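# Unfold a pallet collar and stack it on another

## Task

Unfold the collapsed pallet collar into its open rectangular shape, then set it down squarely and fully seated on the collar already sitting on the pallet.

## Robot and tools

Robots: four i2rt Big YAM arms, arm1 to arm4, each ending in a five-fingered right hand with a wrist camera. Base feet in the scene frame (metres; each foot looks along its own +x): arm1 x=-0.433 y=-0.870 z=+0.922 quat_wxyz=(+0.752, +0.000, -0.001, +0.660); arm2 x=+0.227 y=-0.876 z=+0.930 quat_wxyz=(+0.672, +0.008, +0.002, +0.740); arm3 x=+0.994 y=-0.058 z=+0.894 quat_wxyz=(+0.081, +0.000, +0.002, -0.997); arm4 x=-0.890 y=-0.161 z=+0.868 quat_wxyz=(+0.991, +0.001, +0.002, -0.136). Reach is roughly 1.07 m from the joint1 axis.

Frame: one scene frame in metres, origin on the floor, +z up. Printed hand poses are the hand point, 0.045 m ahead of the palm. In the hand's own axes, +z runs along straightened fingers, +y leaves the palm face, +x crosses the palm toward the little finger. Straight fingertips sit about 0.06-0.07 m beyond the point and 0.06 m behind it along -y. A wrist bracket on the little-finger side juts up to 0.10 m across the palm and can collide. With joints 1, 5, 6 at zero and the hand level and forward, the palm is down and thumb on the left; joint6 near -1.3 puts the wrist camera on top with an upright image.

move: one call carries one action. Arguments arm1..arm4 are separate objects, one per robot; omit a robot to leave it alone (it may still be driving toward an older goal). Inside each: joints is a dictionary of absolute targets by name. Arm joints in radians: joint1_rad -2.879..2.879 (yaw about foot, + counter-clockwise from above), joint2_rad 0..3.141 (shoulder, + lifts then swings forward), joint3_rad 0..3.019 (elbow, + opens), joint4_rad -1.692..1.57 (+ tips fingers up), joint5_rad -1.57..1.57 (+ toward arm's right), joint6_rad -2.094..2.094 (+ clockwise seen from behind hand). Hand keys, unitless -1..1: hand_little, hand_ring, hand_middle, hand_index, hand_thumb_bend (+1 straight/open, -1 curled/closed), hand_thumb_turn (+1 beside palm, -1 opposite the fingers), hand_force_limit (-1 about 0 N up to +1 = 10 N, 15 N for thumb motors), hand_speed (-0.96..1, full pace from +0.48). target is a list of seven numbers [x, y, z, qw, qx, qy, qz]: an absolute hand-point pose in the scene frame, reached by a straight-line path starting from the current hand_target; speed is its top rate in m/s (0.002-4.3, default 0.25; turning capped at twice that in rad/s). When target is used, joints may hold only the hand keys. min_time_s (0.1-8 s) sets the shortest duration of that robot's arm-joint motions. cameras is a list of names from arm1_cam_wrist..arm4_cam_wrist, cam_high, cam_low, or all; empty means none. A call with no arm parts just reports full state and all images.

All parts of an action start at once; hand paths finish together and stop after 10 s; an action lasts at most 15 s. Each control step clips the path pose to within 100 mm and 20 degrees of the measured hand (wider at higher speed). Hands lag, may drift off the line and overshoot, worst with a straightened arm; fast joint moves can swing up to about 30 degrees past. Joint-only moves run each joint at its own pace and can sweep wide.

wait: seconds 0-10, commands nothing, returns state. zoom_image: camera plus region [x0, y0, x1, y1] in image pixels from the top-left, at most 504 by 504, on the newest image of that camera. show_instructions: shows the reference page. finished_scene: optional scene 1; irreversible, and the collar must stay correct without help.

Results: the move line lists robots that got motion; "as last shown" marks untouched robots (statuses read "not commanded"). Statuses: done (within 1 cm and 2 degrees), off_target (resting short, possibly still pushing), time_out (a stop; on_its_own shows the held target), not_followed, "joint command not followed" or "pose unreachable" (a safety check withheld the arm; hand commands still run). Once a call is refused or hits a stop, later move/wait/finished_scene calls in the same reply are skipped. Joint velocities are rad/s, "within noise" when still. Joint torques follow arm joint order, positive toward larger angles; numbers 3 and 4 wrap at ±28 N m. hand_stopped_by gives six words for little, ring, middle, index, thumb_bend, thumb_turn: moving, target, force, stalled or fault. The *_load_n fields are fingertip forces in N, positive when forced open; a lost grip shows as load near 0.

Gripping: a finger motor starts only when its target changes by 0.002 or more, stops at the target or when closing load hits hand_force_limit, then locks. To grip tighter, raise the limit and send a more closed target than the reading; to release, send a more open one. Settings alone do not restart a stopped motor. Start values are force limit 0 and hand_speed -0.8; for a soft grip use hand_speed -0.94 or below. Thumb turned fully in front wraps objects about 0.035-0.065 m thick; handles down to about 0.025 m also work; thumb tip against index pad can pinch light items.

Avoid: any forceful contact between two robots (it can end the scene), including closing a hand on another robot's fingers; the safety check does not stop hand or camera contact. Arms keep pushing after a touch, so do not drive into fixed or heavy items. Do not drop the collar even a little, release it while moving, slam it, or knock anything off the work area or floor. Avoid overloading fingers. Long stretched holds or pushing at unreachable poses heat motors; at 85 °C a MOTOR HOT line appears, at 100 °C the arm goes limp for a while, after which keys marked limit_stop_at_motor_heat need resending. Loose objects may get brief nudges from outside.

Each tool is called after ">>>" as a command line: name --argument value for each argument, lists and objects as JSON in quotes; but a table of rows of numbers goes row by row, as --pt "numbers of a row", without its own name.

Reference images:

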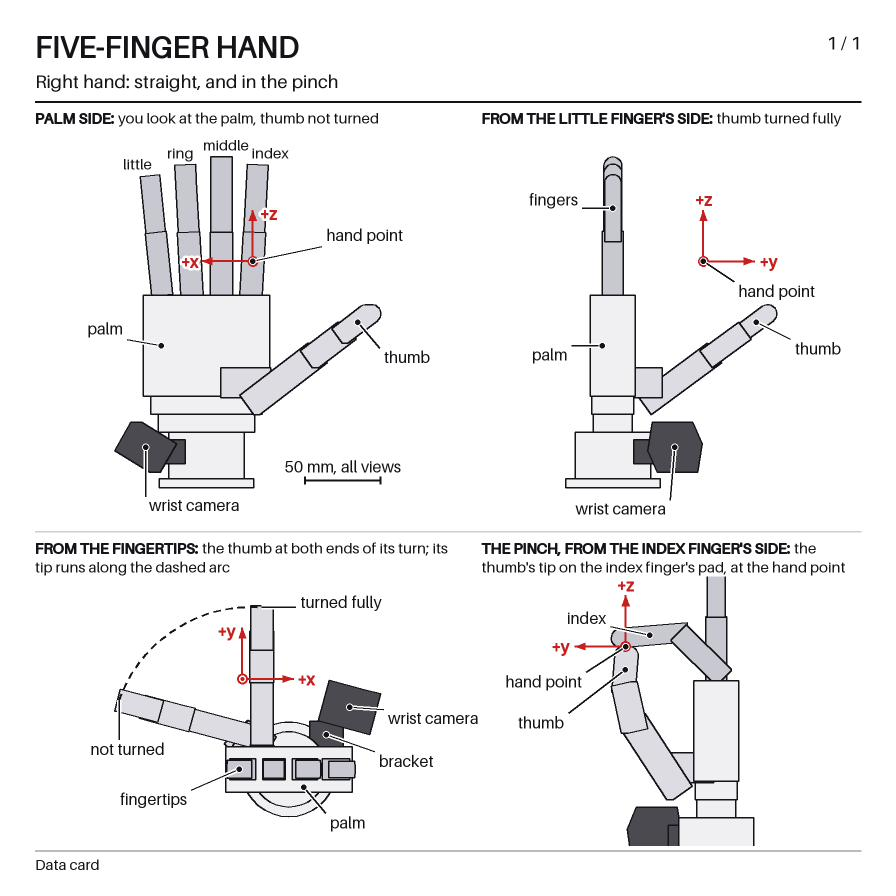

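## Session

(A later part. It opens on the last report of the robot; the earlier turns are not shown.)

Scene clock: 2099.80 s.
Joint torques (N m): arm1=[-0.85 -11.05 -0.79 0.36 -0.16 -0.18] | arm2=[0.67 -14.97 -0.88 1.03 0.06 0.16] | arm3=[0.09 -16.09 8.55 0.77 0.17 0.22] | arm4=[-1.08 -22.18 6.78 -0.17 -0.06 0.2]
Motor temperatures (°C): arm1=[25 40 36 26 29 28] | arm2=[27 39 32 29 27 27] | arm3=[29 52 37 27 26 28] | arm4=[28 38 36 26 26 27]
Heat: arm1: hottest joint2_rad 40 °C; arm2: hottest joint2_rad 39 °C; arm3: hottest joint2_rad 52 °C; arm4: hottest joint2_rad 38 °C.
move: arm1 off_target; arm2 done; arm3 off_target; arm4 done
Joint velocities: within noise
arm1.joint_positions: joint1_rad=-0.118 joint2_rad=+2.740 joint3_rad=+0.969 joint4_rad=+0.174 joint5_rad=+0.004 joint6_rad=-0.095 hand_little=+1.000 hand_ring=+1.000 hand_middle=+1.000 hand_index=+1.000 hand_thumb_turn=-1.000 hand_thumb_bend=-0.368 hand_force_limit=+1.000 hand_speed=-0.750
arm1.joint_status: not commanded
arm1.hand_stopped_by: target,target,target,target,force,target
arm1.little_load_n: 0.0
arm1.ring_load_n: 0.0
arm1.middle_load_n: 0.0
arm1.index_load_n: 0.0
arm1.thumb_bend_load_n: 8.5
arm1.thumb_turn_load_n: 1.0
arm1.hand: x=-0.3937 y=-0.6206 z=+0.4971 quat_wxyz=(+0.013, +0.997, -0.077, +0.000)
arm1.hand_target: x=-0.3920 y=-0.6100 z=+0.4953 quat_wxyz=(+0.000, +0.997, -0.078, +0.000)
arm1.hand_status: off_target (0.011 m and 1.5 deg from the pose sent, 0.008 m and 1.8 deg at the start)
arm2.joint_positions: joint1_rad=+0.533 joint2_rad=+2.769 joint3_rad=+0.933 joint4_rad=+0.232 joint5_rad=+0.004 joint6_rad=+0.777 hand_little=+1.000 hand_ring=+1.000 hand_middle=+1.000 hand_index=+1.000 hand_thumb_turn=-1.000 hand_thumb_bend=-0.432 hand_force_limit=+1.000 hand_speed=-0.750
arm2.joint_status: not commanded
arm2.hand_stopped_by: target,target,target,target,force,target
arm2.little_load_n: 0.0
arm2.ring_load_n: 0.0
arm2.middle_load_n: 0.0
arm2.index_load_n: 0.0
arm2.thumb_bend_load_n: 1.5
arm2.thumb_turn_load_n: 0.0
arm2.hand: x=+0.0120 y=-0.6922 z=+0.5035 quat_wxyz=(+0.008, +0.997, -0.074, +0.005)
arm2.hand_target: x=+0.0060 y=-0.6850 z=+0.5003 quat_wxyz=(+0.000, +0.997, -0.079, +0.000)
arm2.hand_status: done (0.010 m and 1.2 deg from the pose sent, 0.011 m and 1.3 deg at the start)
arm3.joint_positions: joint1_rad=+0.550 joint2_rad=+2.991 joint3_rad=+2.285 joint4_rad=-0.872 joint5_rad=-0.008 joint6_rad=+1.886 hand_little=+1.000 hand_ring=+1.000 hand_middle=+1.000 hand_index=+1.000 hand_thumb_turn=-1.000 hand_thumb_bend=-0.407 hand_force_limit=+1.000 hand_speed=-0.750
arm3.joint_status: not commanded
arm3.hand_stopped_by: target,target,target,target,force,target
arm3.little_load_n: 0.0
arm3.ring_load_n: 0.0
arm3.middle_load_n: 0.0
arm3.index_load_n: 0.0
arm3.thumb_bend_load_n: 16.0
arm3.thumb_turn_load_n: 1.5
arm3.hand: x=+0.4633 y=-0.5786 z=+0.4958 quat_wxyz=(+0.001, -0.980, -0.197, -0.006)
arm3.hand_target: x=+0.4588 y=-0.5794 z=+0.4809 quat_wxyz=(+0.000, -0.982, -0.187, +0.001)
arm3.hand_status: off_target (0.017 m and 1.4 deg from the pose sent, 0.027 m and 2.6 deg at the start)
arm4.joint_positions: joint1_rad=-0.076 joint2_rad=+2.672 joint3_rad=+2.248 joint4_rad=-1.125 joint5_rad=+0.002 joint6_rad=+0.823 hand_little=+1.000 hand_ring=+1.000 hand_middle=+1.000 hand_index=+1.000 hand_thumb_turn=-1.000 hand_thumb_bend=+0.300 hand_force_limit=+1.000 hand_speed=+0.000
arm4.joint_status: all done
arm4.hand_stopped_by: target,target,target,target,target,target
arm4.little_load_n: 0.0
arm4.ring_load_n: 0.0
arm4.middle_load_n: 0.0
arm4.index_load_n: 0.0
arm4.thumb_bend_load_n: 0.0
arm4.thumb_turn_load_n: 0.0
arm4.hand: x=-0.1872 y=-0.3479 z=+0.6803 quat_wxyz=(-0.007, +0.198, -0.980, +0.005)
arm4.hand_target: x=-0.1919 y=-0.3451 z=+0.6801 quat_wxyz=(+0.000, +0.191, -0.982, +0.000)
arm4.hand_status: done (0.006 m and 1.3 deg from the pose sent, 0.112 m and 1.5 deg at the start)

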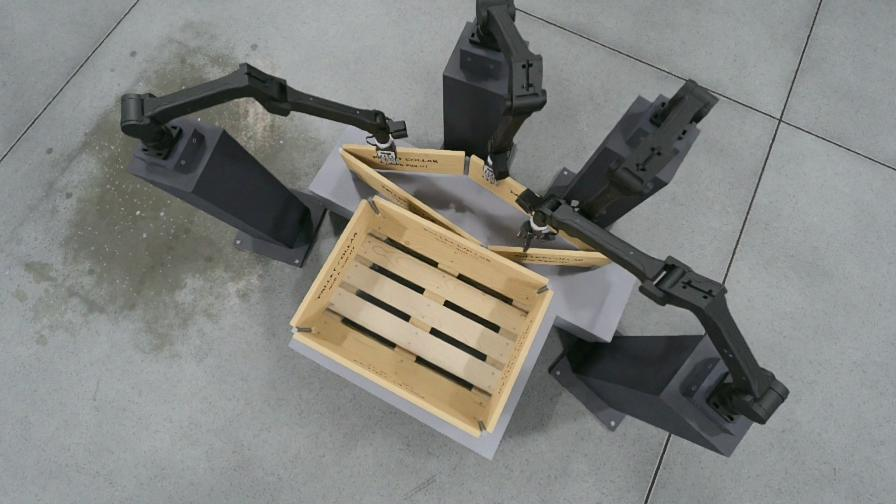

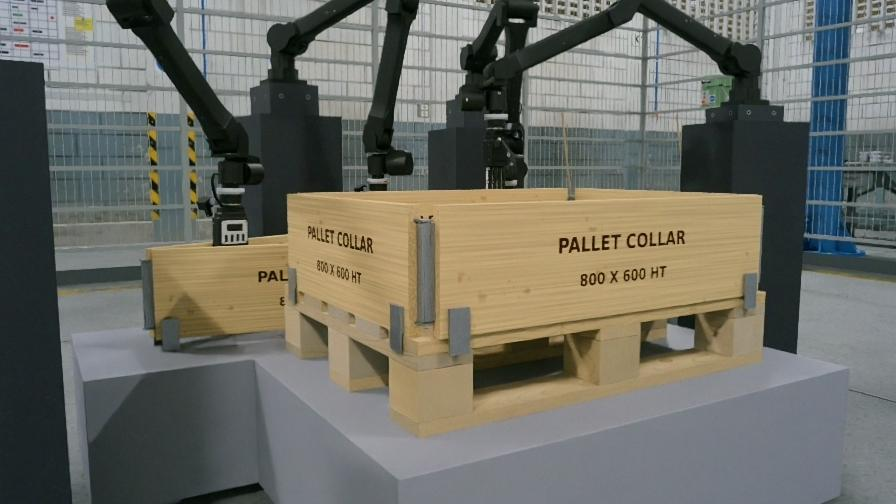

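>>> move --arm1 '{"joints":{"hand_speed":0,"hand_thumb_bend":0.6}}' --arm2 '{"joints":{"hand_speed":0,"hand_thumb_bend":0.6}}' --arm3 '{"joints":{"hand_speed":0,"hand_thumb_bend":0.3}}'

>>> move --arm1 '{"target":[-0.39,-0.59,0.445,0,0.9969,-0.0785,0],"speed":0.12}' --arm2 '{"target":[0.01,-0.66,0.445,0,0.9969,-0.0785,0],"speed":0.12}' --arm3 '{"target":[0.455,-0.568,0.68,0,0.9825,0.1865,0],"speed":0.15}' --cameras '["all"]'

Scene clock: 2156.93 s.
Joint torques (N m): arm1=[-0.79 -11.16 -1.22 0.24 -0.08 -0.18] | arm2=[0.91 -15.27 -1.74 1.05 -0.03 0.09] | arm3=[0.03 -16.73 7.73 0.79 0.09 0.12] | arm4=[-1.2 -21.71 6.79 -0.09 -0.04 0.15]
Motor temperatures (°C): arm1=[25 39 35 26 28 28] | arm2=[27 38 31 29 27 27] | arm3=[29 43 41 27 26 27] | arm4=[28 39 35 26 26 27]
Heat: arm1: hottest joint2_rad 39 °C; arm2: hottest joint2_rad 38 °C; arm3: hottest joint2_rad 43 °C; arm4: hottest joint2_rad 39 °C.
move: arm1 done; arm2 done; arm3 done
Joint velocities: within noise
arm1.joint_positions: joint1_rad=-0.118 joint2_rad=+2.740 joint3_rad=+0.975 joint4_rad=+0.177 joint5_rad=+0.002 joint6_rad=-0.095 hand_little=+1.000 hand_ring=+1.000 hand_middle=+1.000 hand_index=+1.000 hand_thumb_turn=-1.000 hand_thumb_bend=+0.600 hand_force_limit=+1.000 hand_speed=+0.000
arm1.joint_status: all done
arm1.hand_stopped_by: target,target,target,target,target,target
arm1.little_load_n: 0.0
arm1.ring_load_n: 0.0
arm1.middle_load_n: 0.0
arm1.index_load_n: 0.0
arm1.thumb_bend_load_n: 0.0
arm1.thumb_turn_load_n: 0.0
arm1.hand: x=-0.3930 y=-0.6159 z=+0.4961 quat_wxyz=(+0.008, +0.997, -0.077, +0.000)
arm1.hand_target: x=-0.3920 y=-0.6099 z=+0.4952 quat_wxyz=(+0.000, +0.997, -0.078, +0.000)
arm1.hand_status: not commanded
arm2.joint_positions: joint1_rad=+0.533 joint2_rad=+2.769 joint3_rad=+0.945 joint4_rad=+0.232 joint5_rad=+0.005 joint6_rad=+0.781 hand_little=+1.000 hand_ring=+1.000 hand_middle=+1.000 hand_index=+1.000 hand_thumb_turn=-1.000 hand_thumb_bend=+0.600 hand_force_limit=+1.000 hand_speed=+0.000
arm2.joint_status: all done
arm2.hand_stopped_by: target,target,target,target,target,target
arm2.little_load_n: 0.0
arm2.ring_load_n: 0.0
arm2.middle_load_n: 0.0
arm2.index_load_n: 0.0
arm2.thumb_bend_load_n: 0.0
arm2.thumb_turn_load_n: 0.0
arm2.hand: x=+0.0075 y=-0.6861 z=+0.5021 quat_wxyz=(+0.003, +0.997, -0.076, +0.001)
arm2.hand_target: x=+0.0059 y=-0.6849 z=+0.5003 quat_wxyz=(+0.000, +0.997, -0.078, +0.000)
arm2.hand_status: not commanded
arm3.joint_positions: joint1_rad=+0.550 joint2_rad=+3.002 joint3_rad=+2.296 joint4_rad=-0.872 joint5_rad=-0.006 joint6_rad=+1.897 hand_little=+1.000 hand_ring=+1.000 hand_middle=+1.000 hand_index=+1.000 hand_thumb_turn=-1.000 hand_thumb_bend=+0.300 hand_force_limit=+1.000 hand_speed=+0.000
arm3.joint_status: all done
arm3.hand_stopped_by: target,target,target,target,target,target
arm3.little_load_n: 0.5
arm3.ring_load_n: 0.0
arm3.middle_load_n: 0.0
arm3.index_load_n: 0.0
arm3.thumb_bend_load_n: 0.0
arm3.thumb_turn_load_n: 0.0
arm3.hand: x=+0.4619 y=-0.5785 z=+0.4921 quat_wxyz=(+0.001, -0.981, -0.192, -0.005)
arm3.hand_target: x=+0.4589 y=-0.5793 z=+0.4807 quat_wxyz=(+0.000, -0.982, -0.187, +0.000)
arm3.hand_status: not commanded
arm4: as last shown
pictures: none

Scene clock: 2159.10 s.
Joint torques (N m): arm1=[-0.21 -7.82 2.65 0.57 0.06 -0.11] | arm2=[-0.67 -12.04 0.77 0.83 0.54 -0.06] | arm3=[-0.38 -18.61 5.46 0.12 0.09 -0.02] | arm4=[-1.26 -21.66 6.82 -0.02 -0.09 0.16]
Motor temperatures (°C): arm1=[25 39 35 26 28 28] | arm2=[27 38 31 29 27 27] | arm3=[29 43 41 27 26 27] | arm4=[28 39 35 26 26 27]
Heat: arm1: hottest joint2_rad 39 °C; arm2: hottest joint2_rad 38 °C; arm3: hottest joint2_rad 43 °C; arm4: hottest joint2_rad 39 °C.
move: arm1 off_target; arm2 off_target; arm3 done
Joint velocities: within noise
arm1.joint_positions: joint1_rad=-0.118 joint2_rad=+2.809 joint3_rad=+1.089 joint4_rad=+0.138 joint5_rad=-0.002 joint6_rad=-0.095 hand_little=+1.000 hand_ring=+1.000 hand_middle=+1.000 hand_index=+1.000 hand_thumb_turn=-1.000 hand_thumb_bend=+0.601 hand_force_limit=+1.000 hand_speed=+0.000
arm1.joint_status: not commanded
arm1.hand_stopped_by: target,target,target,target,target,target
arm1.little_load_n: 0.0
arm1.ring_load_n: 0.0
arm1.middle_load_n: 0.0
arm1.index_load_n: 0.0
arm1.thumb_bend_load_n: 4.5
arm1.thumb_turn_load_n: 0.0
arm1.hand: x=-0.3879 y=-0.5931 z=+0.4668 quat_wxyz=(+0.005, +0.997, -0.077, -0.002)
arm1.hand_target: x=-0.3900 y=-0.5905 z=+0.4465 quat_wxyz=(+0.000, +0.997, -0.078, +0.000)
arm1.hand_status: off_target (0.022 m and 0.7 deg from the pose sent, 0.057 m and 1.0 deg at the start)
arm2.joint_positions: joint1_rad=+0.500 joint2_rad=+2.870 joint3_rad=+1.085 joint4_rad=+0.210 joint5_rad=-0.011 joint6_rad=+0.741 hand_little=+1.000 hand_ring=+1.000 hand_middle=+1.000 hand_index=+1.000 hand_thumb_turn=-1.000 hand_thumb_bend=+0.601 hand_force_limit=+1.000 hand_speed=+0.000
arm2.joint_status: not commanded
arm2.hand_stopped_by: target,target,target,target,target,target
arm2.little_load_n: 0.0
arm2.ring_load_n: 0.0
arm2.middle_load_n: 0.0
arm2.index_load_n: 0.0
arm2.thumb_bend_load_n: 2.0
arm2.thumb_turn_load_n: 1.0
arm2.hand: x=-0.0010 y=-0.6617 z=+0.4611 quat_wxyz=(+0.002, +0.997, -0.072, -0.011)
arm2.hand_target: x=+0.0098 y=-0.6605 z=+0.4460 quat_wxyz=(+0.000, +0.997, -0.079, +0.000)
arm2.hand_status: off_target (0.020 m and 1.4 deg from the pose sent, 0.063 m and 0.5 deg at the start)
arm3.joint_positions: joint1_rad=+0.539 joint2_rad=+2.582 joint3_rad=+1.979 joint4_rad=-0.949 joint5_rad=-0.006 joint6_rad=+1.897 hand_little=+1.000 hand_ring=+1.000 hand_middle=+1.000 hand_index=+1.000 hand_thumb_turn=-1.000 hand_thumb_bend=+0.300 hand_force_limit=+1.000 hand_speed=+0.000
arm3.joint_status: not commanded
arm3.hand_stopped_by: target,target,target,target,target,target
arm3.little_load_n: 0.0
arm3.ring_load_n: 0.0
arm3.middle_load_n: 0.0
arm3.index_load_n: 0.0
arm3.thumb_bend_load_n: -0.5
arm3.thumb_turn_load_n: 0.0
arm3.hand: x=+0.4541 y=-0.5756 z=+0.6820 quat_wxyz=(-0.005, -0.982, -0.187, +0.006)
arm3.hand_target: x=+0.4550 y=-0.5682 z=+0.6802 quat_wxyz=(+0.000, -0.982, -0.187, +0.000)
arm3.hand_status: done (0.008 m and 0.9 deg from the pose sent, 0.188 m and 0.8 deg at the start)
arm4: as last shown
pictures: arm1_cam_wrist, arm2_cam_wrist, arm3_cam_wrist, arm4_cam_wrist, cam_high, cam_low
arm1_cam_wrist: T_world_to_cam=[[0.1113, -0.99369, -0.01358, -0.53638], [-0.86221, -0.10335, 0.4959, -0.62149], [-0.49418, -0.04349, -0.86827, 0.30403]] pos_world=[-0.32591, -0.58401, 0.5649]
arm2_cam_wrist: T_world_to_cam=[[0.14623, -0.98923, 0.00659, -0.66017], [-0.86426, -0.12451, 0.48739, -0.30398], [-0.48131, -0.07696, -0.87316, 0.46979]] pos_world=[0.05993, -0.65476, 0.56271]
arm3_cam_wrist: T_world_to_cam=[[0.57625, -0.81723, 0.00914, -0.74062], [-0.71454, -0.49835, 0.491, -0.29265], [-0.3967, -0.28947, -0.87111, 0.71951]] pos_world=[0.5031, -0.54282, 0.77724]
arm4_cam_wrist: T_world_to_cam=[[-0.58493, 0.81094, 0.01538, 0.16017], [0.70693, 0.50043, 0.49982, -0.0295], [0.39763, 0.30323, -0.86599, 0.88301]] pos_world=[-0.23657, -0.38289, 0.77696]

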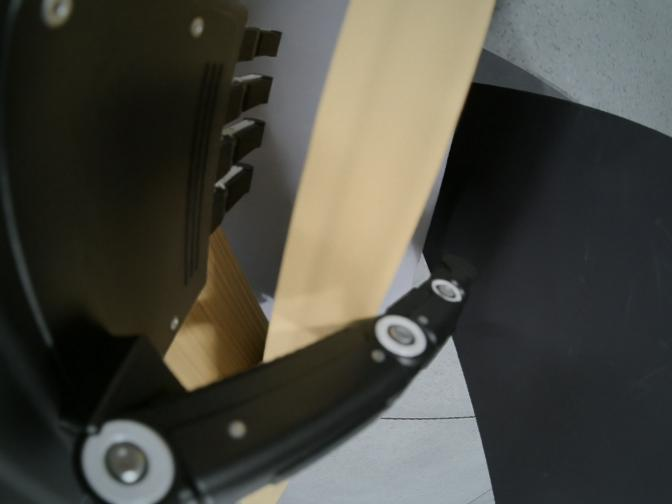

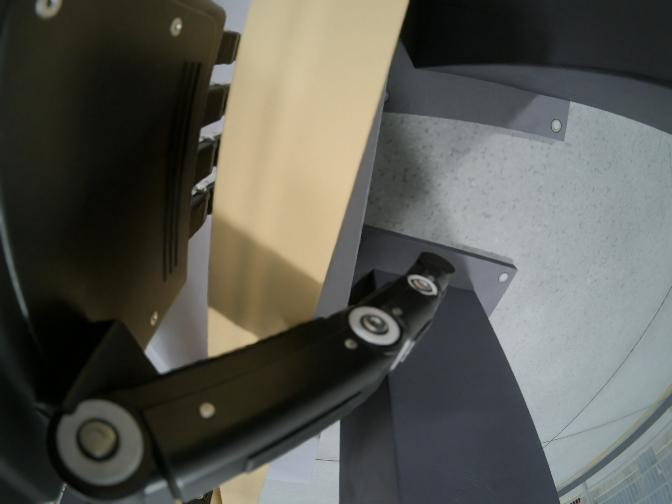

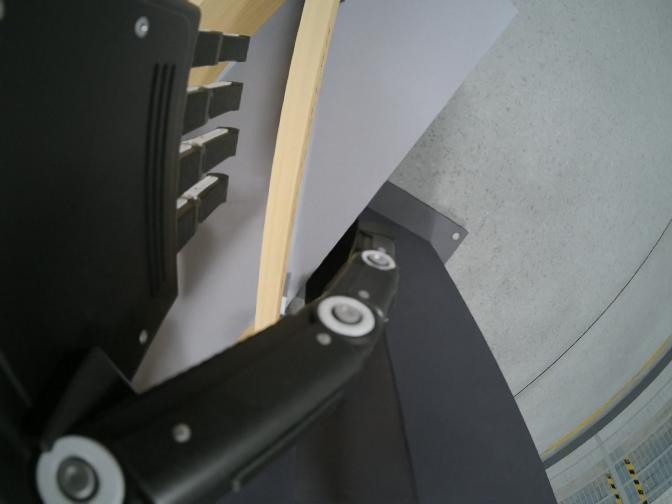

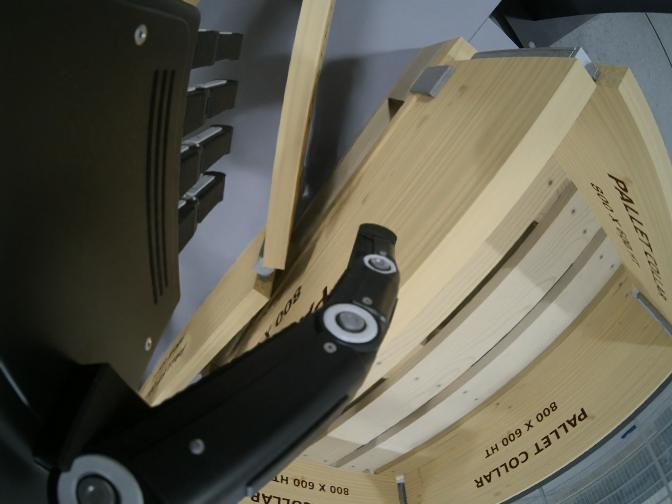

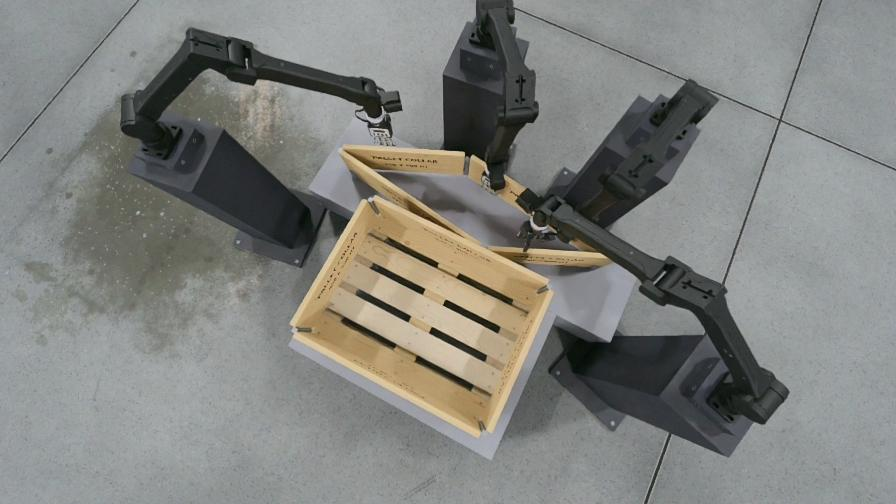

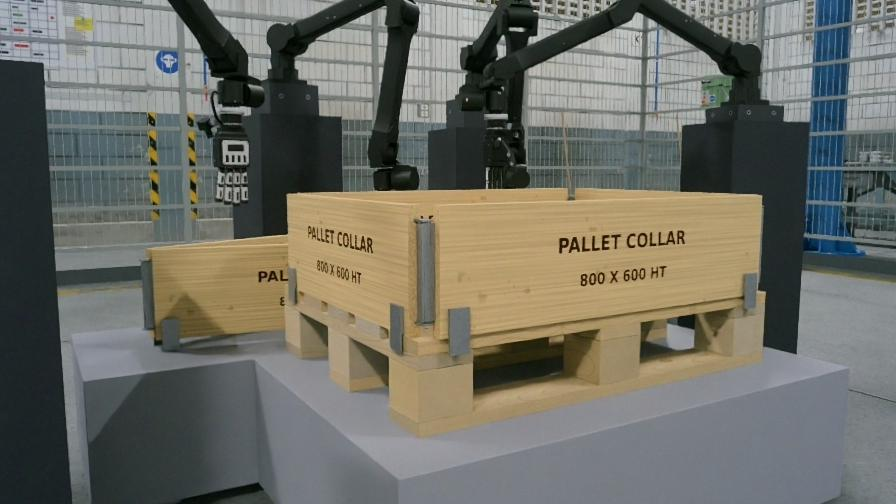

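>>> move --arm1 '{"target":[-0.39,-0.603,0.458,0,0.9969,-0.0785,0],"speed":0.1,"joints":{"hand_speed":-0.75,"hand_force_limit":1,"hand_thumb_bend":-0.6}}' --arm2 '{"target":[0.01,-0.675,0.458,0,0.9969,-0.0785,0],"speed":0.1,"joints":{"hand_speed":-0.75,"hand_force_limit":1,"hand_thumb_bend":-0.6}}'

>>> move --arm1 '{"joints":{"hand_speed":-0.9,"hand_force_limit":-0.2,"hand_little":0.4,"hand_ring":0.4,"hand_middle":0.4,"hand_index":0.4}}' --arm2 '{"joints":{"hand_speed":-0.9,"hand_force_limit":-0.2,"hand_little":0.4,"hand_ring":0.4,"hand_middle":0.4,"hand_index":0.4}}' --cameras '["arm1_cam_wrist","arm2_cam_wrist"]'

Scene clock: 2169.10 s.
Joint torques (N m): arm1=[-0.91 -11.22 -0.4 0.61 -0.07 -0.17] | arm2=[-0.56 -14.74 -1.14 1.33 0.92 0.24] | arm3=[-0.44 -18.61 5.48 0.13 0.08 -0.02] | arm4=[-1.38 -21.89 6.89 -0.12 -0.06 0.16]
Motor temperatures (°C): arm1=[25 38 35 26 27 28] | arm2=[27 38 31 29 28 27] | arm3=[29 44 40 27 26 27] | arm4=[28 40 35 26 26 27]
Heat: arm1: hottest joint2_rad 38 °C; arm2: hottest joint2_rad 38 °C; arm3: hottest joint2_rad 44 °C; arm4: hottest joint2_rad 40 °C.
move: arm1 off_target; arm2 off_target
Joint velocities: within noise
arm1.joint_positions: joint1_rad=-0.118 joint2_rad=+2.835 joint3_rad=+1.063 joint4_rad=+0.164 joint5_rad=+0.002 joint6_rad=-0.097 hand_little=+1.000 hand_ring=+1.000 hand_middle=+1.000 hand_index=+1.000 hand_thumb_turn=-1.000 hand_thumb_bend=-0.387 hand_force_limit=+1.000 hand_speed=-0.750
arm1.joint_status: hand_thumb_bend off_target (ended at -0.387, target -0.600); the others done
arm1.hand_stopped_by: target,target,target,target,force,target
arm1.little_load_n: 0.0
arm1.ring_load_n: 0.0
arm1.middle_load_n: 0.0
arm1.index_load_n: 0.0
arm1.thumb_bend_load_n: 15.5
arm1.thumb_turn_load_n: 2.0
arm1.hand: x=-0.3932 y=-0.6175 z=+0.4621 quat_wxyz=(+0.018, +0.997, -0.076, -0.002)
arm1.hand_target: x=-0.3900 y=-0.6030 z=+0.4585 quat_wxyz=(+0.000, +0.997, -0.078, +0.000)
arm1.hand_status: off_target (0.015 m and 2.1 deg from the pose sent, 0.013 m and 0.7 deg at the start)
arm2.joint_positions: joint1_rad=+0.516 joint2_rad=+2.874 joint3_rad=+1.049 joint4_rad=+0.225 joint5_rad=-0.019 joint6_rad=+0.741 hand_little=+1.000 hand_ring=+1.000 hand_middle=+1.000 hand_index=+1.000 hand_thumb_turn=-1.000 hand_thumb_bend=-0.447 hand_force_limit=+1.000 hand_speed=-0.750
arm2.joint_status: hand_thumb_bend off_target (ended at -0.447, target -0.600); the others done
arm2.hand_stopped_by: target,target,target,target,force,target
arm2.little_load_n: 0.0
arm2.ring_load_n: 0.0
arm2.middle_load_n: 0.0
arm2.index_load_n: 0.0
arm2.thumb_bend_load_n: 15.5
arm2.thumb_turn_load_n: 2.0
arm2.hand: x=+0.0068 y=-0.6834 z=+0.4640 quat_wxyz=(+0.014, +0.998, -0.065, -0.006)
arm2.hand_target: x=+0.0100 y=-0.6751 z=+0.4583 quat_wxyz=(+0.000, +0.997, -0.078, +0.000)
arm2.hand_status: off_target (0.011 m and 2.3 deg from the pose sent, 0.017 m and 1.4 deg at the start)
arm3, arm4: as last shown
arm3.thumb_bend_load_n: 0.0
pictures: none

Scene clock: 2171.43 s.
Joint torques (N m): arm1=[-0.91 -11.11 -0.38 0.46 -0.06 -0.14] | arm2=[-0.44 -14.27 -1.31 1.24 0.7 0.27] | arm3=[-0.44 -18.61 5.48 0.12 0.08 -0.03] | arm4=[-0.67 -22.18 6.86 -0.18 -0.05 0.15]
Motor temperatures (°C): arm1=[25 38 35 26 27 28] | arm2=[27 38 31 29 28 27] | arm3=[29 44 40 27 26 27] | arm4=[28 40 35 26 26 27]
Heat: arm1: hottest joint2_rad 38 °C; arm2: hottest joint2_rad 38 °C; arm3: hottest joint2_rad 44 °C; arm4: hottest joint2_rad 40 °C.
move: arm1 off_target; arm2 off_target
Joint velocities: within noise
arm1.joint_positions: joint1_rad=-0.118 joint2_rad=+2.836 joint3_rad=+1.063 joint4_rad=+0.169 joint5_rad=+0.001 joint6_rad=-0.101 hand_little=+0.863 hand_ring=+0.892 hand_middle=+0.909 hand_index=+0.899 hand_thumb_turn=-1.000 hand_thumb_bend=-0.386 hand_force_limit=-0.200 hand_speed=-0.900
arm1.joint_status: hand_little off_target (ended at +0.863, target +0.400); hand_ring off_target (ended at +0.892, target +0.400); hand_middle off_target (ended at +0.909, target +0.400); hand_index off_target (ended at +0.899, target +0.400); the others done
arm1.hand_stopped_by: force,force,force,force,force,target
arm1.little_load_n: 3.0
arm1.ring_load_n: 1.5
arm1.middle_load_n: 0.0
arm1.index_load_n: 0.0
arm1.thumb_bend_load_n: 17.0
arm1.thumb_turn_load_n: 2.0
arm1.hand: x=-0.3928 y=-0.6165 z=+0.4616 quat_wxyz=(+0.016, +0.997, -0.074, -0.002)
arm1.hand_target: x=-0.3900 y=-0.6031 z=+0.4584 quat_wxyz=(+0.000, +0.997, -0.078, +0.000)
arm1.hand_status: not commanded
arm2.joint_positions: joint1_rad=+0.517 joint2_rad=+2.874 joint3_rad=+1.049 joint4_rad=+0.228 joint5_rad=-0.013 joint6_rad=+0.738 hand_little=+0.788 hand_ring=+0.826 hand_middle=+0.845 hand_index=+0.825 hand_thumb_turn=-1.000 hand_thumb_bend=-0.446 hand_force_limit=-0.200 hand_speed=-0.900
arm2.joint_status: hand_little off_target (ended at +0.788, target +0.400); hand_ring off_target (ended at +0.826, target +0.400); hand_middle off_target (ended at +0.845, target +0.400); hand_index off_target (ended at +0.825, target +0.400); the others done
arm2.hand_stopped_by: force,force,force,force,force,target
arm2.little_load_n: 4.5
arm2.ring_load_n: 3.5
arm2.middle_load_n: 3.0
arm2.index_load_n: 4.0
arm2.thumb_bend_load_n: 17.5
arm2.thumb_turn_load_n: 2.5
arm2.hand: x=+0.0072 y=-0.6825 z=+0.4635 quat_wxyz=(+0.011, +0.998, -0.063, -0.005)
arm2.hand_target: x=+0.0101 y=-0.6751 z=+0.4583 quat_wxyz=(+0.000, +0.997, -0.079, +0.000)
arm2.hand_status: not commanded
arm3, arm4: as last shown
arm4.middle_load_n: -0.5
arm1_cam_wrist: T_world_to_cam=[[0.11708, -0.9931, 0.00721, -0.56616], [-0.86067, -0.09784, 0.49967, -0.62335], [-0.49552, -0.0647, -0.86618, 0.28154]] pos_world=[-0.33071, -0.60503, 0.55941]
arm2_cam_wrist: T_world_to_cam=[[0.16472, -0.98597, 0.02692, -0.68933], [-0.86696, -0.13171, 0.48066, -0.30251], [-0.47037, -0.10251, -0.87649, 0.45824]] pos_world=[0.06682, -0.67253, 0.56561]

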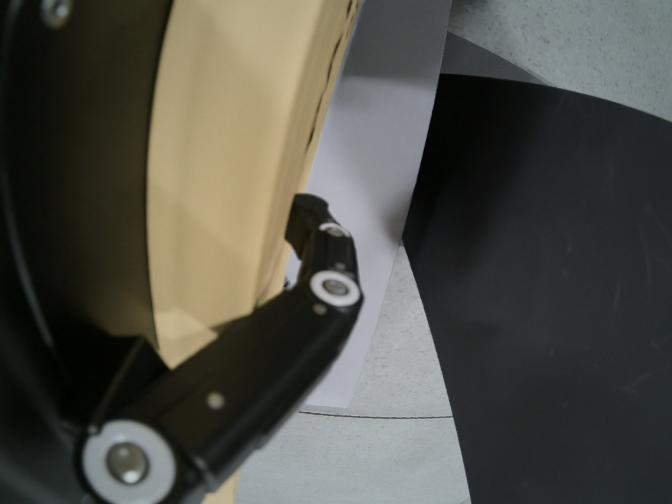

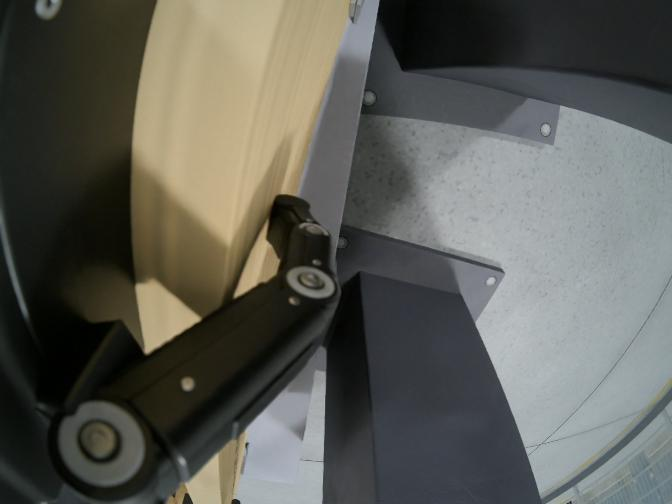

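>>> move --arm1 '{"joints":{"hand_speed":-0.9,"hand_force_limit":0.6,"hand_little":0.35,"hand_ring":0.35,"hand_middle":0.35,"hand_index":0.35}}' --arm2 '{"joints":{"hand_speed":-0.9,"hand_force_limit":0.6,"hand_little":0.35,"hand_ring":0.35,"hand_middle":0.35,"hand_index":0.35}}'

>>> move --arm1 '{"target":[-0.39,-0.61,0.49,0,0.9969,-0.0785,0],"speed":0.06}' --arm2 '{"target":[0.01,-0.682,0.494,0,0.9969,-0.0785,0],"speed":0.06}' --cameras '["arm1_cam_wrist","arm2_cam_wrist","cam_high"]'

Scene clock: 2177.03 s.
Joint torques (N m): arm1=[-0.91 -11.16 -0.4 0.05 0.07 -0.02] | arm2=[0.03 -14.92 -1.39 0.87 0.17 0.47] | arm3=[-0.38 -18.61 5.48 0.13 0.09 -0.02] | arm4=[-0.67 -22.07 6.82 -0.1 -0.05 0.13]
Motor temperatures (°C): arm1=[25 38 35 26 27 28] | arm2=[27 37 31 29 28 27] | arm3=[29 45 40 27 26 27] | arm4=[28 40 35 26 26 27]
Heat: arm1: hottest joint2_rad 38 °C; arm2: hottest joint2_rad 37 °C; arm3: hottest joint2_rad 45 °C; arm4: hottest joint2_rad 40 °C.
move: arm1 off_target; arm2 off_target
Joint velocities: within noise
arm1.joint_positions: joint1_rad=-0.118 joint2_rad=+2.836 joint3_rad=+1.063 joint4_rad=+0.180 joint5_rad=-0.002 joint6_rad=-0.114 hand_little=+0.800 hand_ring=+0.840 hand_middle=+0.865 hand_index=+0.848 hand_thumb_turn=-1.000 hand_thumb_bend=-0.384 hand_force_limit=+0.600 hand_speed=-0.900
arm1.joint_status: hand_little off_target (ended at +0.800, target +0.350); hand_ring off_target (ended at +0.840, target +0.350); hand_middle off_target (ended at +0.865, target +0.350); hand_index off_target (ended at +0.848, target +0.350); the others done
arm1.hand_stopped_by: force,force,force,force,force,target
arm1.little_load_n: 7.5
arm1.ring_load_n: 6.0
arm1.middle_load_n: 4.0
arm1.index_load_n: 9.0
arm1.thumb_bend_load_n: 24.5
arm1.thumb_turn_load_n: 4.0
arm1.hand: x=-0.3919 y=-0.6137 z=+0.4609 quat_wxyz=(+0.010, +0.998, -0.068, -0.003)
arm1.hand_target: x=-0.3900 y=-0.6032 z=+0.4584 quat_wxyz=(+0.000, +0.997, -0.078, +0.000)
arm1.hand_status: not commanded
arm2.joint_positions: joint1_rad=+0.517 joint2_rad=+2.874 joint3_rad=+1.049 joint4_rad=+0.239 joint5_rad=+0.000 joint6_rad=+0.719 hand_little=+0.661 hand_ring=+0.717 hand_middle=+0.746 hand_index=+0.735 hand_thumb_turn=-1.000 hand_thumb_bend=-0.444 hand_force_limit=+0.600 hand_speed=-0.900
arm2.joint_status: hand_little off_target (ended at +0.661, target +0.350); hand_ring off_target (ended at +0.717, target +0.350); hand_middle off_target (ended at +0.746, target +0.350); hand_index off_target (ended at +0.735, target +0.350); the others done
arm2.hand_stopped_by: force,force,force,force,force,target
arm2.little_load_n: 8.0
arm2.ring_load_n: 7.0
arm2.middle_load_n: 7.0
arm2.index_load_n: 7.0
arm2.thumb_bend_load_n: 27.5
arm2.thumb_turn_load_n: 3.5
arm2.hand: x=+0.0086 y=-0.6794 z=+0.4624 quat_wxyz=(+0.003, +0.999, -0.053, -0.003)
arm2.hand_target: x=+0.0100 y=-0.6751 z=+0.4583 quat_wxyz=(+0.000, +0.997, -0.079, +0.000)
arm2.hand_status: not commanded
arm3, arm4: as last shown
arm4.middle_load_n: 0.0
pictures: none

Scene clock: 2178.17 s.
Joint torques (N m): arm1=[-1.26 -15.27 -5.14 -0.12 -0.23 -0.15] | arm2=[-0.44 -19.72 -5.45 -0.01 -0.23 0.48] | arm3=[-0.38 -18.61 5.46 0.13 0.09 -0.02] | arm4=[-1.14 -22.3 6.82 -0.1 -0.04 0.16]
Motor temperatures (°C): arm1=[25 38 35 26 27 28] | arm2=[27 37 31 29 28 27] | arm3=[29 45 40 27 26 27] | arm4=[28 40 35 26 26 27]
Heat: arm1: hottest joint2_rad 38 °C; arm2: hottest joint2_rad 37 °C; arm3: hottest joint2_rad 45 °C; arm4: hottest joint2_rad 40 °C.
move: arm1 off_target; arm2 off_target
Joint velocities: within noise
arm1.joint_positions: joint1_rad=-0.119 joint2_rad=+2.814 joint3_rad=+1.031 joint4_rad=+0.192 joint5_rad=+0.006 joint6_rad=-0.104 hand_little=+0.800 hand_ring=+0.839 hand_middle=+0.865 hand_index=+0.847 hand_thumb_turn=-1.000 hand_thumb_bend=-0.384 hand_force_limit=+0.600 hand_speed=-0.900
arm1.joint_status: not commanded
arm1.hand_stopped_by: force,force,force,force,force,target
arm1.little_load_n: 5.0
arm1.ring_load_n: 1.5
arm1.middle_load_n: 0.0
arm1.index_load_n: 0.5
arm1.thumb_bend_load_n: 26.0
arm1.thumb_turn_load_n: 2.0
arm1.hand: x=-0.3921 y=-0.6184 z=+0.4696 quat_wxyz=(+0.010, +0.997, -0.073, +0.002)
arm1.hand_target: x=-0.3901 y=-0.6105 z=+0.4886 quat_wxyz=(+0.000, +0.997, -0.079, +0.000)
arm1.hand_status: off_target (0.022 m and 1.4 deg from the pose sent, 0.029 m and 1.7 deg at the start)
arm2.joint_positions: joint1_rad=+0.528 joint2_rad=+2.841 joint3_rad=+1.002 joint4_rad=+0.257 joint5_rad=+0.011 joint6_rad=+0.734 hand_little=+0.661 hand_ring=+0.717 hand_middle=+0.746 hand_index=+0.735 hand_thumb_turn=-1.000 hand_thumb_bend=-0.444 hand_force_limit=+0.600 hand_speed=-0.900
arm2.joint_status: not commanded
arm2.hand_stopped_by: force,force,force,force,force,target
arm2.little_load_n: 7.0
arm2.ring_load_n: 6.0
arm2.middle_load_n: 5.0
arm2.index_load_n: 5.5
arm2.thumb_bend_load_n: 25.5
arm2.thumb_turn_load_n: 3.5
arm2.hand: x=+0.0109 y=-0.6848 z=+0.4758 quat_wxyz=(-0.002, +0.998, -0.055, +0.000)
arm2.hand_target: x=+0.0102 y=-0.6824 z=+0.4929 quat_wxyz=(+0.000, +0.997, -0.078, +0.000)
arm2.hand_status: off_target (0.018 m and 2.7 deg from the pose sent, 0.032 m and 2.9 deg at the start)
arm3, arm4: as last shown
arm4.little_load_n: 0.5
arm1_cam_wrist: T_world_to_cam=[[0.11978, -0.99279, -0.00333, -0.56193], [-0.86412, -0.1059, 0.49202, -0.62955], [-0.48882, -0.05606, -0.87058, 0.29868]] pos_world=[-0.3307, -0.60781, 0.56791]
arm2_cam_wrist: T_world_to_cam=[[0.1806, -0.98355, 0.00329, -0.67972], [-0.86991, -0.15817, 0.46715, -0.31714], [-0.45895, -0.08723, -0.88417, 0.48445]] pos_world=[0.06921, -0.67644, 0.57872]

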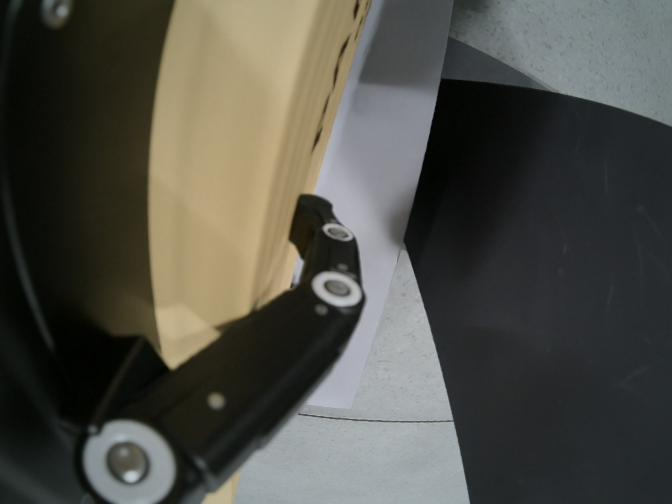

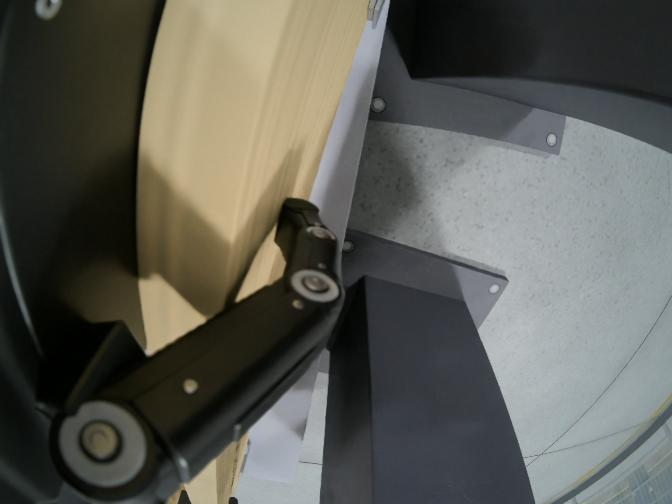

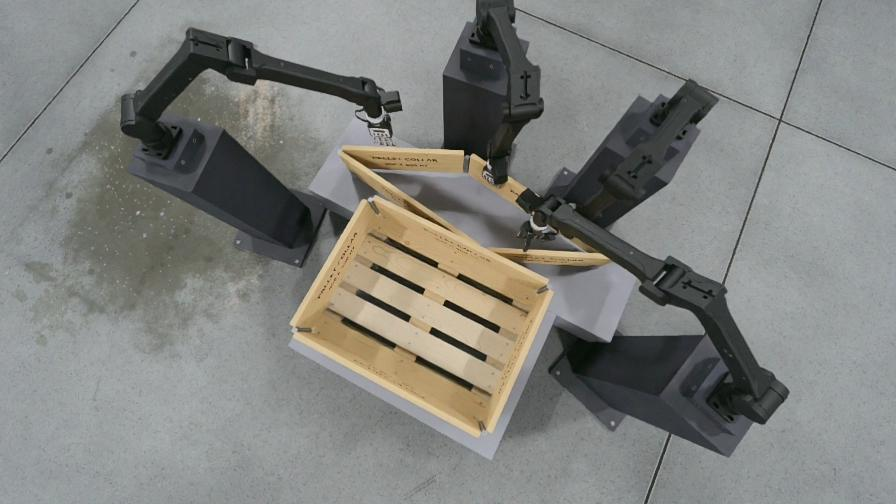

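>>> move --arm1 '{"target":[-0.39,-0.61,0.52,0,0.9969,-0.0785,0],"speed":0.05}' --arm2 '{"target":[0.01,-0.682,0.522,0,0.9969,-0.0785,0],"speed":0.05}' --cameras '["arm1_cam_wrist","arm2_cam_wrist","cam_high"]'

Scene clock: 2182.37 s.
Joint torques (N m): arm1=[-0.5 -16.38 -5.61 -0.58 -0.94 -0.15] | arm2=[-0.03 -21.36 -5.93 -0.17 -0.4 0.33] | arm3=[-0.44 -18.61 5.48 0.13 0.08 -0.03] | arm4=[-0.79 -22.24 6.78 -0.08 -0.04 0.11]
Motor temperatures (°C): arm1=[25 38 35 26 27 28] | arm2=[27 37 31 29 28 27] | arm3=[29 45 40 27 26 27] | arm4=[28 40 35 26 26 27]
Heat: arm1: hottest joint2_rad 38 °C; arm2: hottest joint2_rad 37 °C; arm3: hottest joint2_rad 45 °C; arm4: hottest joint2_rad 40 °C.
move: arm1 off_target; arm2 off_target
Joint velocities: within noise
arm1.joint_positions: joint1_rad=-0.130 joint2_rad=+2.749 joint3_rad=+0.975 joint4_rad=+0.185 joint5_rad=+0.026 joint6_rad=-0.106 hand_little=+0.800 hand_ring=+0.839 hand_middle=+0.865 hand_index=+0.847 hand_thumb_turn=-1.000 hand_thumb_bend=-0.382 hand_force_limit=+0.600 hand_speed=-0.900
arm1.joint_status: not commanded
arm1.hand_stopped_by: force,force,force,force,force,target
arm1.little_load_n: 0.0
arm1.ring_load_n: 0.0
arm1.middle_load_n: 0.0
arm1.index_load_n: 0.0
arm1.thumb_bend_load_n: 32.0
arm1.thumb_turn_load_n: 2.5
arm1.hand: x=-0.3857 y=-0.6208 z=+0.4929 quat_wxyz=(+0.011, +0.997, -0.077, +0.012)
arm1.hand_target: x=-0.3898 y=-0.6110 z=+0.5175 quat_wxyz=(+0.000, +0.997, -0.078, +0.000)
arm1.hand_status: off_target (0.030 m and 1.9 deg from the pose sent, 0.051 m and 1.4 deg at the start)
arm2.joint_positions: joint1_rad=+0.526 joint2_rad=+2.789 joint3_rad=+0.947 joint4_rad=+0.249 joint5_rad=+0.015 joint6_rad=+0.747 hand_little=+0.661 hand_ring=+0.717 hand_middle=+0.745 hand_index=+0.735 hand_thumb_turn=-1.000 hand_thumb_bend=-0.444 hand_force_limit=+0.600 hand_speed=-0.900
arm2.joint_status: not commanded
arm2.hand_stopped_by: force,force,force,force,force,target
arm2.little_load_n: 5.5
arm2.ring_load_n: 3.0
arm2.middle_load_n: 1.5
arm2.index_load_n: 1.0
arm2.thumb_bend_load_n: 27.0
arm2.thumb_turn_load_n: 2.0
arm2.hand: x=+0.0154 y=-0.6892 z=+0.4958 quat_wxyz=(+0.001, +0.998, -0.063, +0.005)
arm2.hand_target: x=+0.0103 y=-0.6826 z=+0.5197 quat_wxyz=(+0.000, +0.997, -0.078, +0.000)
arm2.hand_status: off_target (0.028 m and 1.9 deg from the pose sent, 0.046 m and 2.7 deg at the start)
arm3, arm4: as last shown
arm4.little_load_n: 0.0
arm1_cam_wrist: T_world_to_cam=[[0.11185, -0.99372, 0.00261, -0.57155], [-0.87456, -0.09719, 0.47507, -0.62604], [-0.47184, -0.05541, -0.87994, 0.33358]] pos_world=[-0.32618, -0.61032, 0.59243]
arm2_cam_wrist: T_world_to_cam=[[0.16531, -0.98618, 0.01124, -0.69052], [-0.87655, -0.14169, 0.45999, -0.30824], [-0.45204, -0.08589, -0.88785, 0.50648]] pos_world=[0.0729, -0.68114, 0.59923]

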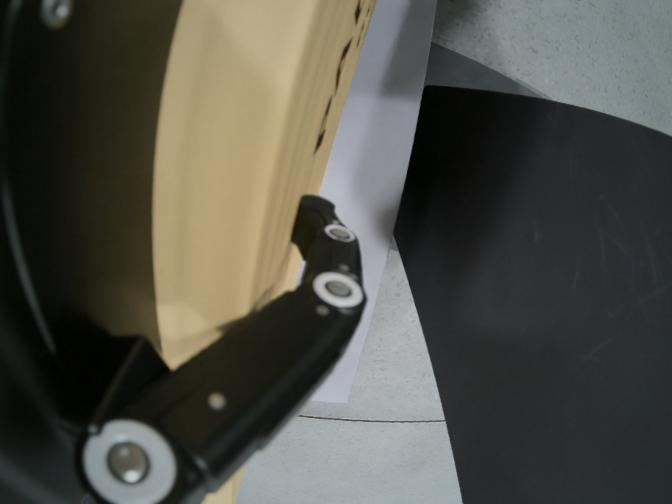

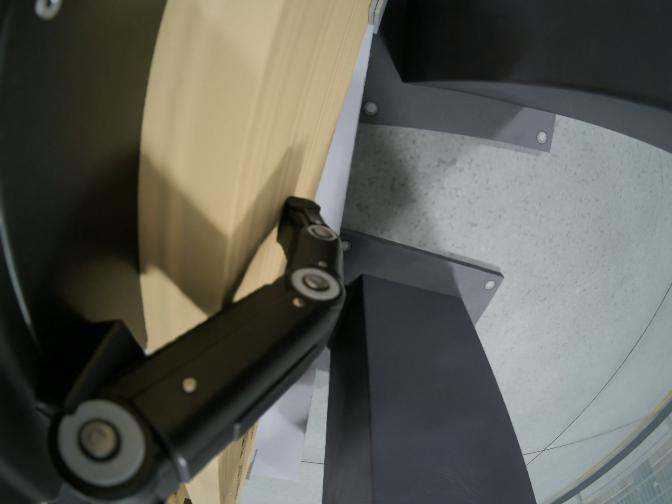

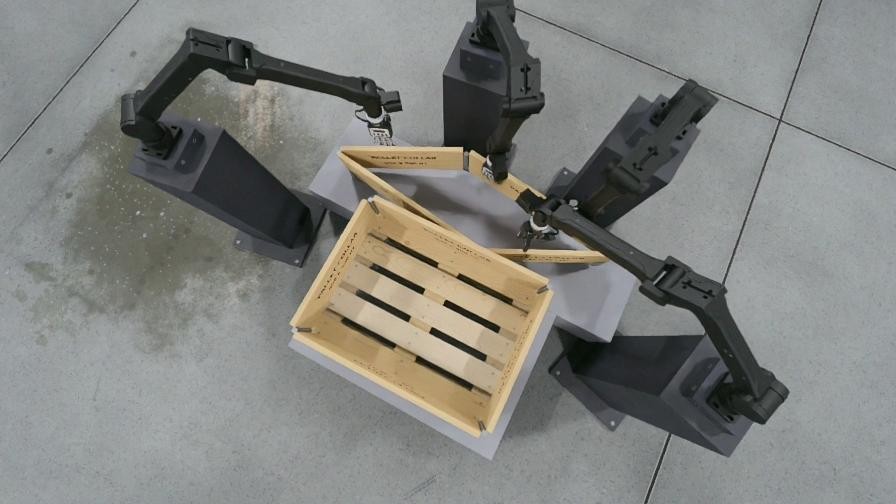

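>>> move --arm3 '{"target":[0.82,-0.46,0.68,0,0.7071,0.7071,0],"speed":0.3,"joints":{"hand_speed":0.3,"hand_thumb_bend":1}}'

>>> move --arm3 '{"target":[0.82,-0.46,0.43,0,0.7071,0.7071,0],"speed":0.25}' --cameras '["arm3_cam_wrist","cam_high","cam_low"]'

Scene clock: 2200.83 s.
Joint torques (N m): arm1=[-0.62 -16.26 -5.6 -0.55 -0.94 -0.15] | arm2=[-0.03 -21.25 -5.97 -0.21 -0.36 0.32] | arm3=[0.03 -12.34 2.36 0.76 0.01 -0.06] | arm4=[-0.85 -21.95 6.75 -0.08 -0.04 0.14]
Motor temperatures (°C): arm1=[25 40 36 26 28 28] | arm2=[27 38 32 29 28 27] | arm3=[29 45 39 27 26 27] | arm4=[28 40 35 26 26 27]
Heat: arm1: hottest joint2_rad 40 °C; arm2: hottest joint2_rad 38 °C; arm3: hottest joint2_rad 45 °C; arm4: hottest joint2_rad 40 °C.
move: arm3 done
Joint velocities: within noise
arm1, arm2: as last shown
arm1.ring_load_n: -0.5
arm1.thumb_bend_load_n: 31.5
arm2.little_load_n: 6.0
arm2.thumb_bend_load_n: 27.5
arm3.joint_positions: joint1_rad=+0.849 joint2_rad=+2.175 joint3_rad=+0.996 joint4_rad=-0.408 joint5_rad=-0.003 joint6_rad=+1.020 hand_little=+1.000 hand_ring=+1.000 hand_middle=+1.000 hand_index=+1.000 hand_thumb_turn=-1.000 hand_thumb_bend=+1.000 hand_force_limit=+1.000 hand_speed=+0.300
arm3.joint_status: all done
arm3.hand_stopped_by: target,target,target,target,target,target
arm3.little_load_n: 0.0
arm3.ring_load_n: 0.0
arm3.middle_load_n: 0.0
arm3.index_load_n: 0.0
arm3.thumb_bend_load_n: 0.0
arm3.thumb_turn_load_n: 0.0
arm3.hand: x=+0.8229 y=-0.4571 z=+0.6753 quat_wxyz=(+0.002, -0.710, -0.704, -0.009)
arm3.hand_target: x=+0.8200 y=-0.4600 z=+0.6800 quat_wxyz=(+0.000, -0.707, -0.707, +0.000)
arm3.hand_status: done (0.006 m and 1.2 deg from the pose sent, 0.384 m and 68.5 deg at the start)
arm4.joint_positions: joint1_rad=-0.076 joint2_rad=+2.672 joint3_rad=+2.248 joint4_rad=-1.125 joint5_rad=+0.002 joint6_rad=+0.823 hand_little=+1.000 hand_ring=+1.000 hand_middle=+1.000 hand_index=+1.000 hand_thumb_turn=-1.000 hand_thumb_bend=+0.300 hand_force_limit=+1.000 hand_speed=+0.000
arm4.joint_status: not commanded
arm4.hand_stopped_by: target,target,target,target,target,target
arm4.little_load_n: 0.0
arm4.ring_load_n: 0.0
arm4.middle_load_n: 0.0
arm4.index_load_n: 0.0
arm4.thumb_bend_load_n: 0.0
arm4.thumb_turn_load_n: 0.0
arm4.hand: x=-0.1872 y=-0.3479 z=+0.6803 quat_wxyz=(-0.007, +0.198, -0.980, +0.005)
arm4.hand_target: x=-0.1919 y=-0.3451 z=+0.6801 quat_wxyz=(+0.000, +0.191, -0.982, +0.000)
arm4.hand_status: not commanded
pictures: none

Scene clock: 2202.70 s.
Joint torques (N m): arm1=[-0.56 -16.32 -5.61 -0.57 -0.94 -0.15] | arm2=[0.5 -20.6 -5.85 -0.1 -0.35 0.34] | arm3=[0.15 -12.34 1.14 0.64 0.01 -0.04] | arm4=[-0.91 -22.59 6.76 -0.02 -0.07 0.15]
Motor temperatures (°C): arm1=[25 40 36 26 28 28] | arm2=[27 38 32 29 28 27] | arm3=[29 45 39 27 26 27] | arm4=[28 40 35 26 26 27]
Heat: arm1: hottest joint2_rad 40 °C; arm2: hottest joint2_rad 38 °C; arm3: hottest joint2_rad 45 °C; arm4: hottest joint2_rad 40 °C.
move: arm3 done
Joint velocities: within noise
arm1, arm2, arm4: as last shown
arm1.ring_load_n: 0.0
arm2.index_load_n: 0.5
arm3.joint_positions: joint1_rad=+0.849 joint2_rad=+2.810 joint3_rad=+1.338 joint4_rad=-0.098 joint5_rad=-0.003 joint6_rad=+1.019 hand_little=+1.000 hand_ring=+1.000 hand_middle=+1.000 hand_index=+1.000 hand_thumb_turn=-1.000 hand_thumb_bend=+1.000 hand_force_limit=+1.000 hand_speed=+0.300
arm3.joint_status: not commanded
arm3.hand_stopped_by: target,target,target,target,target,target
arm3.little_load_n: 0.0
arm3.ring_load_n: 0.0
arm3.middle_load_n: 0.0
arm3.index_load_n: 0.0
arm3.thumb_bend_load_n: 0.0
arm3.thumb_turn_load_n: 0.0
arm3.hand: x=+0.8201 y=-0.4602 z=+0.4336 quat_wxyz=(+0.000, -0.710, -0.704, -0.001)
arm3.hand_target: x=+0.8199 y=-0.4601 z=+0.4301 quat_wxyz=(+0.000, -0.707, -0.707, +0.000)
arm3.hand_status: done (0.004 m and 0.5 deg from the pose sent, 0.245 m and 1.2 deg at the start)
arm3_cam_wrist: T_world_to_cam=[[0.97347, 0.22869, 0.0076, -0.69866], [0.19764, -0.85711, 0.4757, -0.75828], [0.1153, -0.46158, -0.87957, 0.18624]] pos_world=[0.80851, -0.40419, 0.52983]

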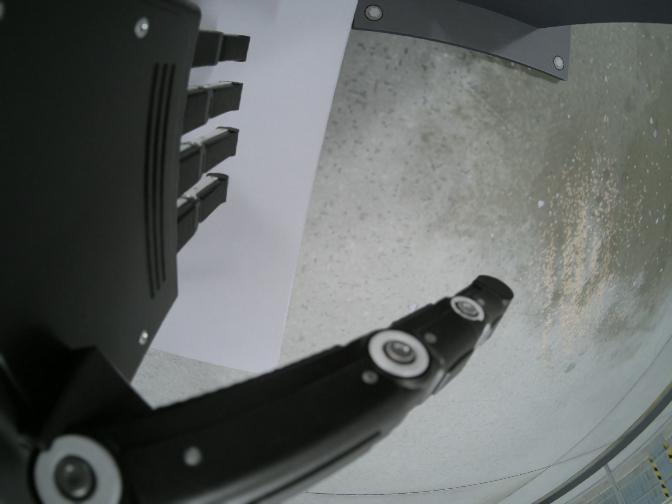

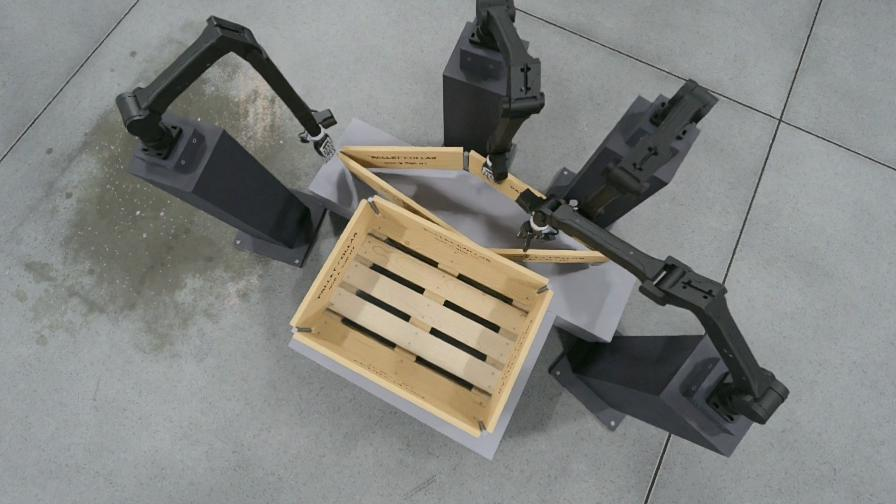

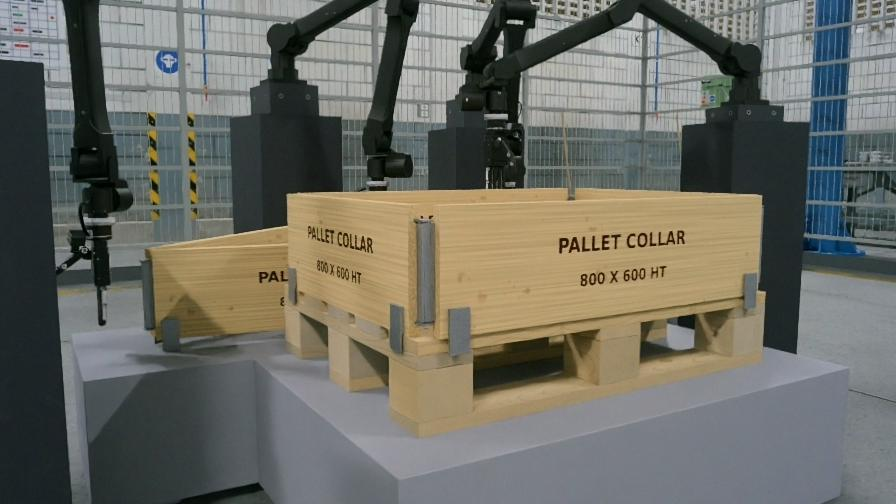

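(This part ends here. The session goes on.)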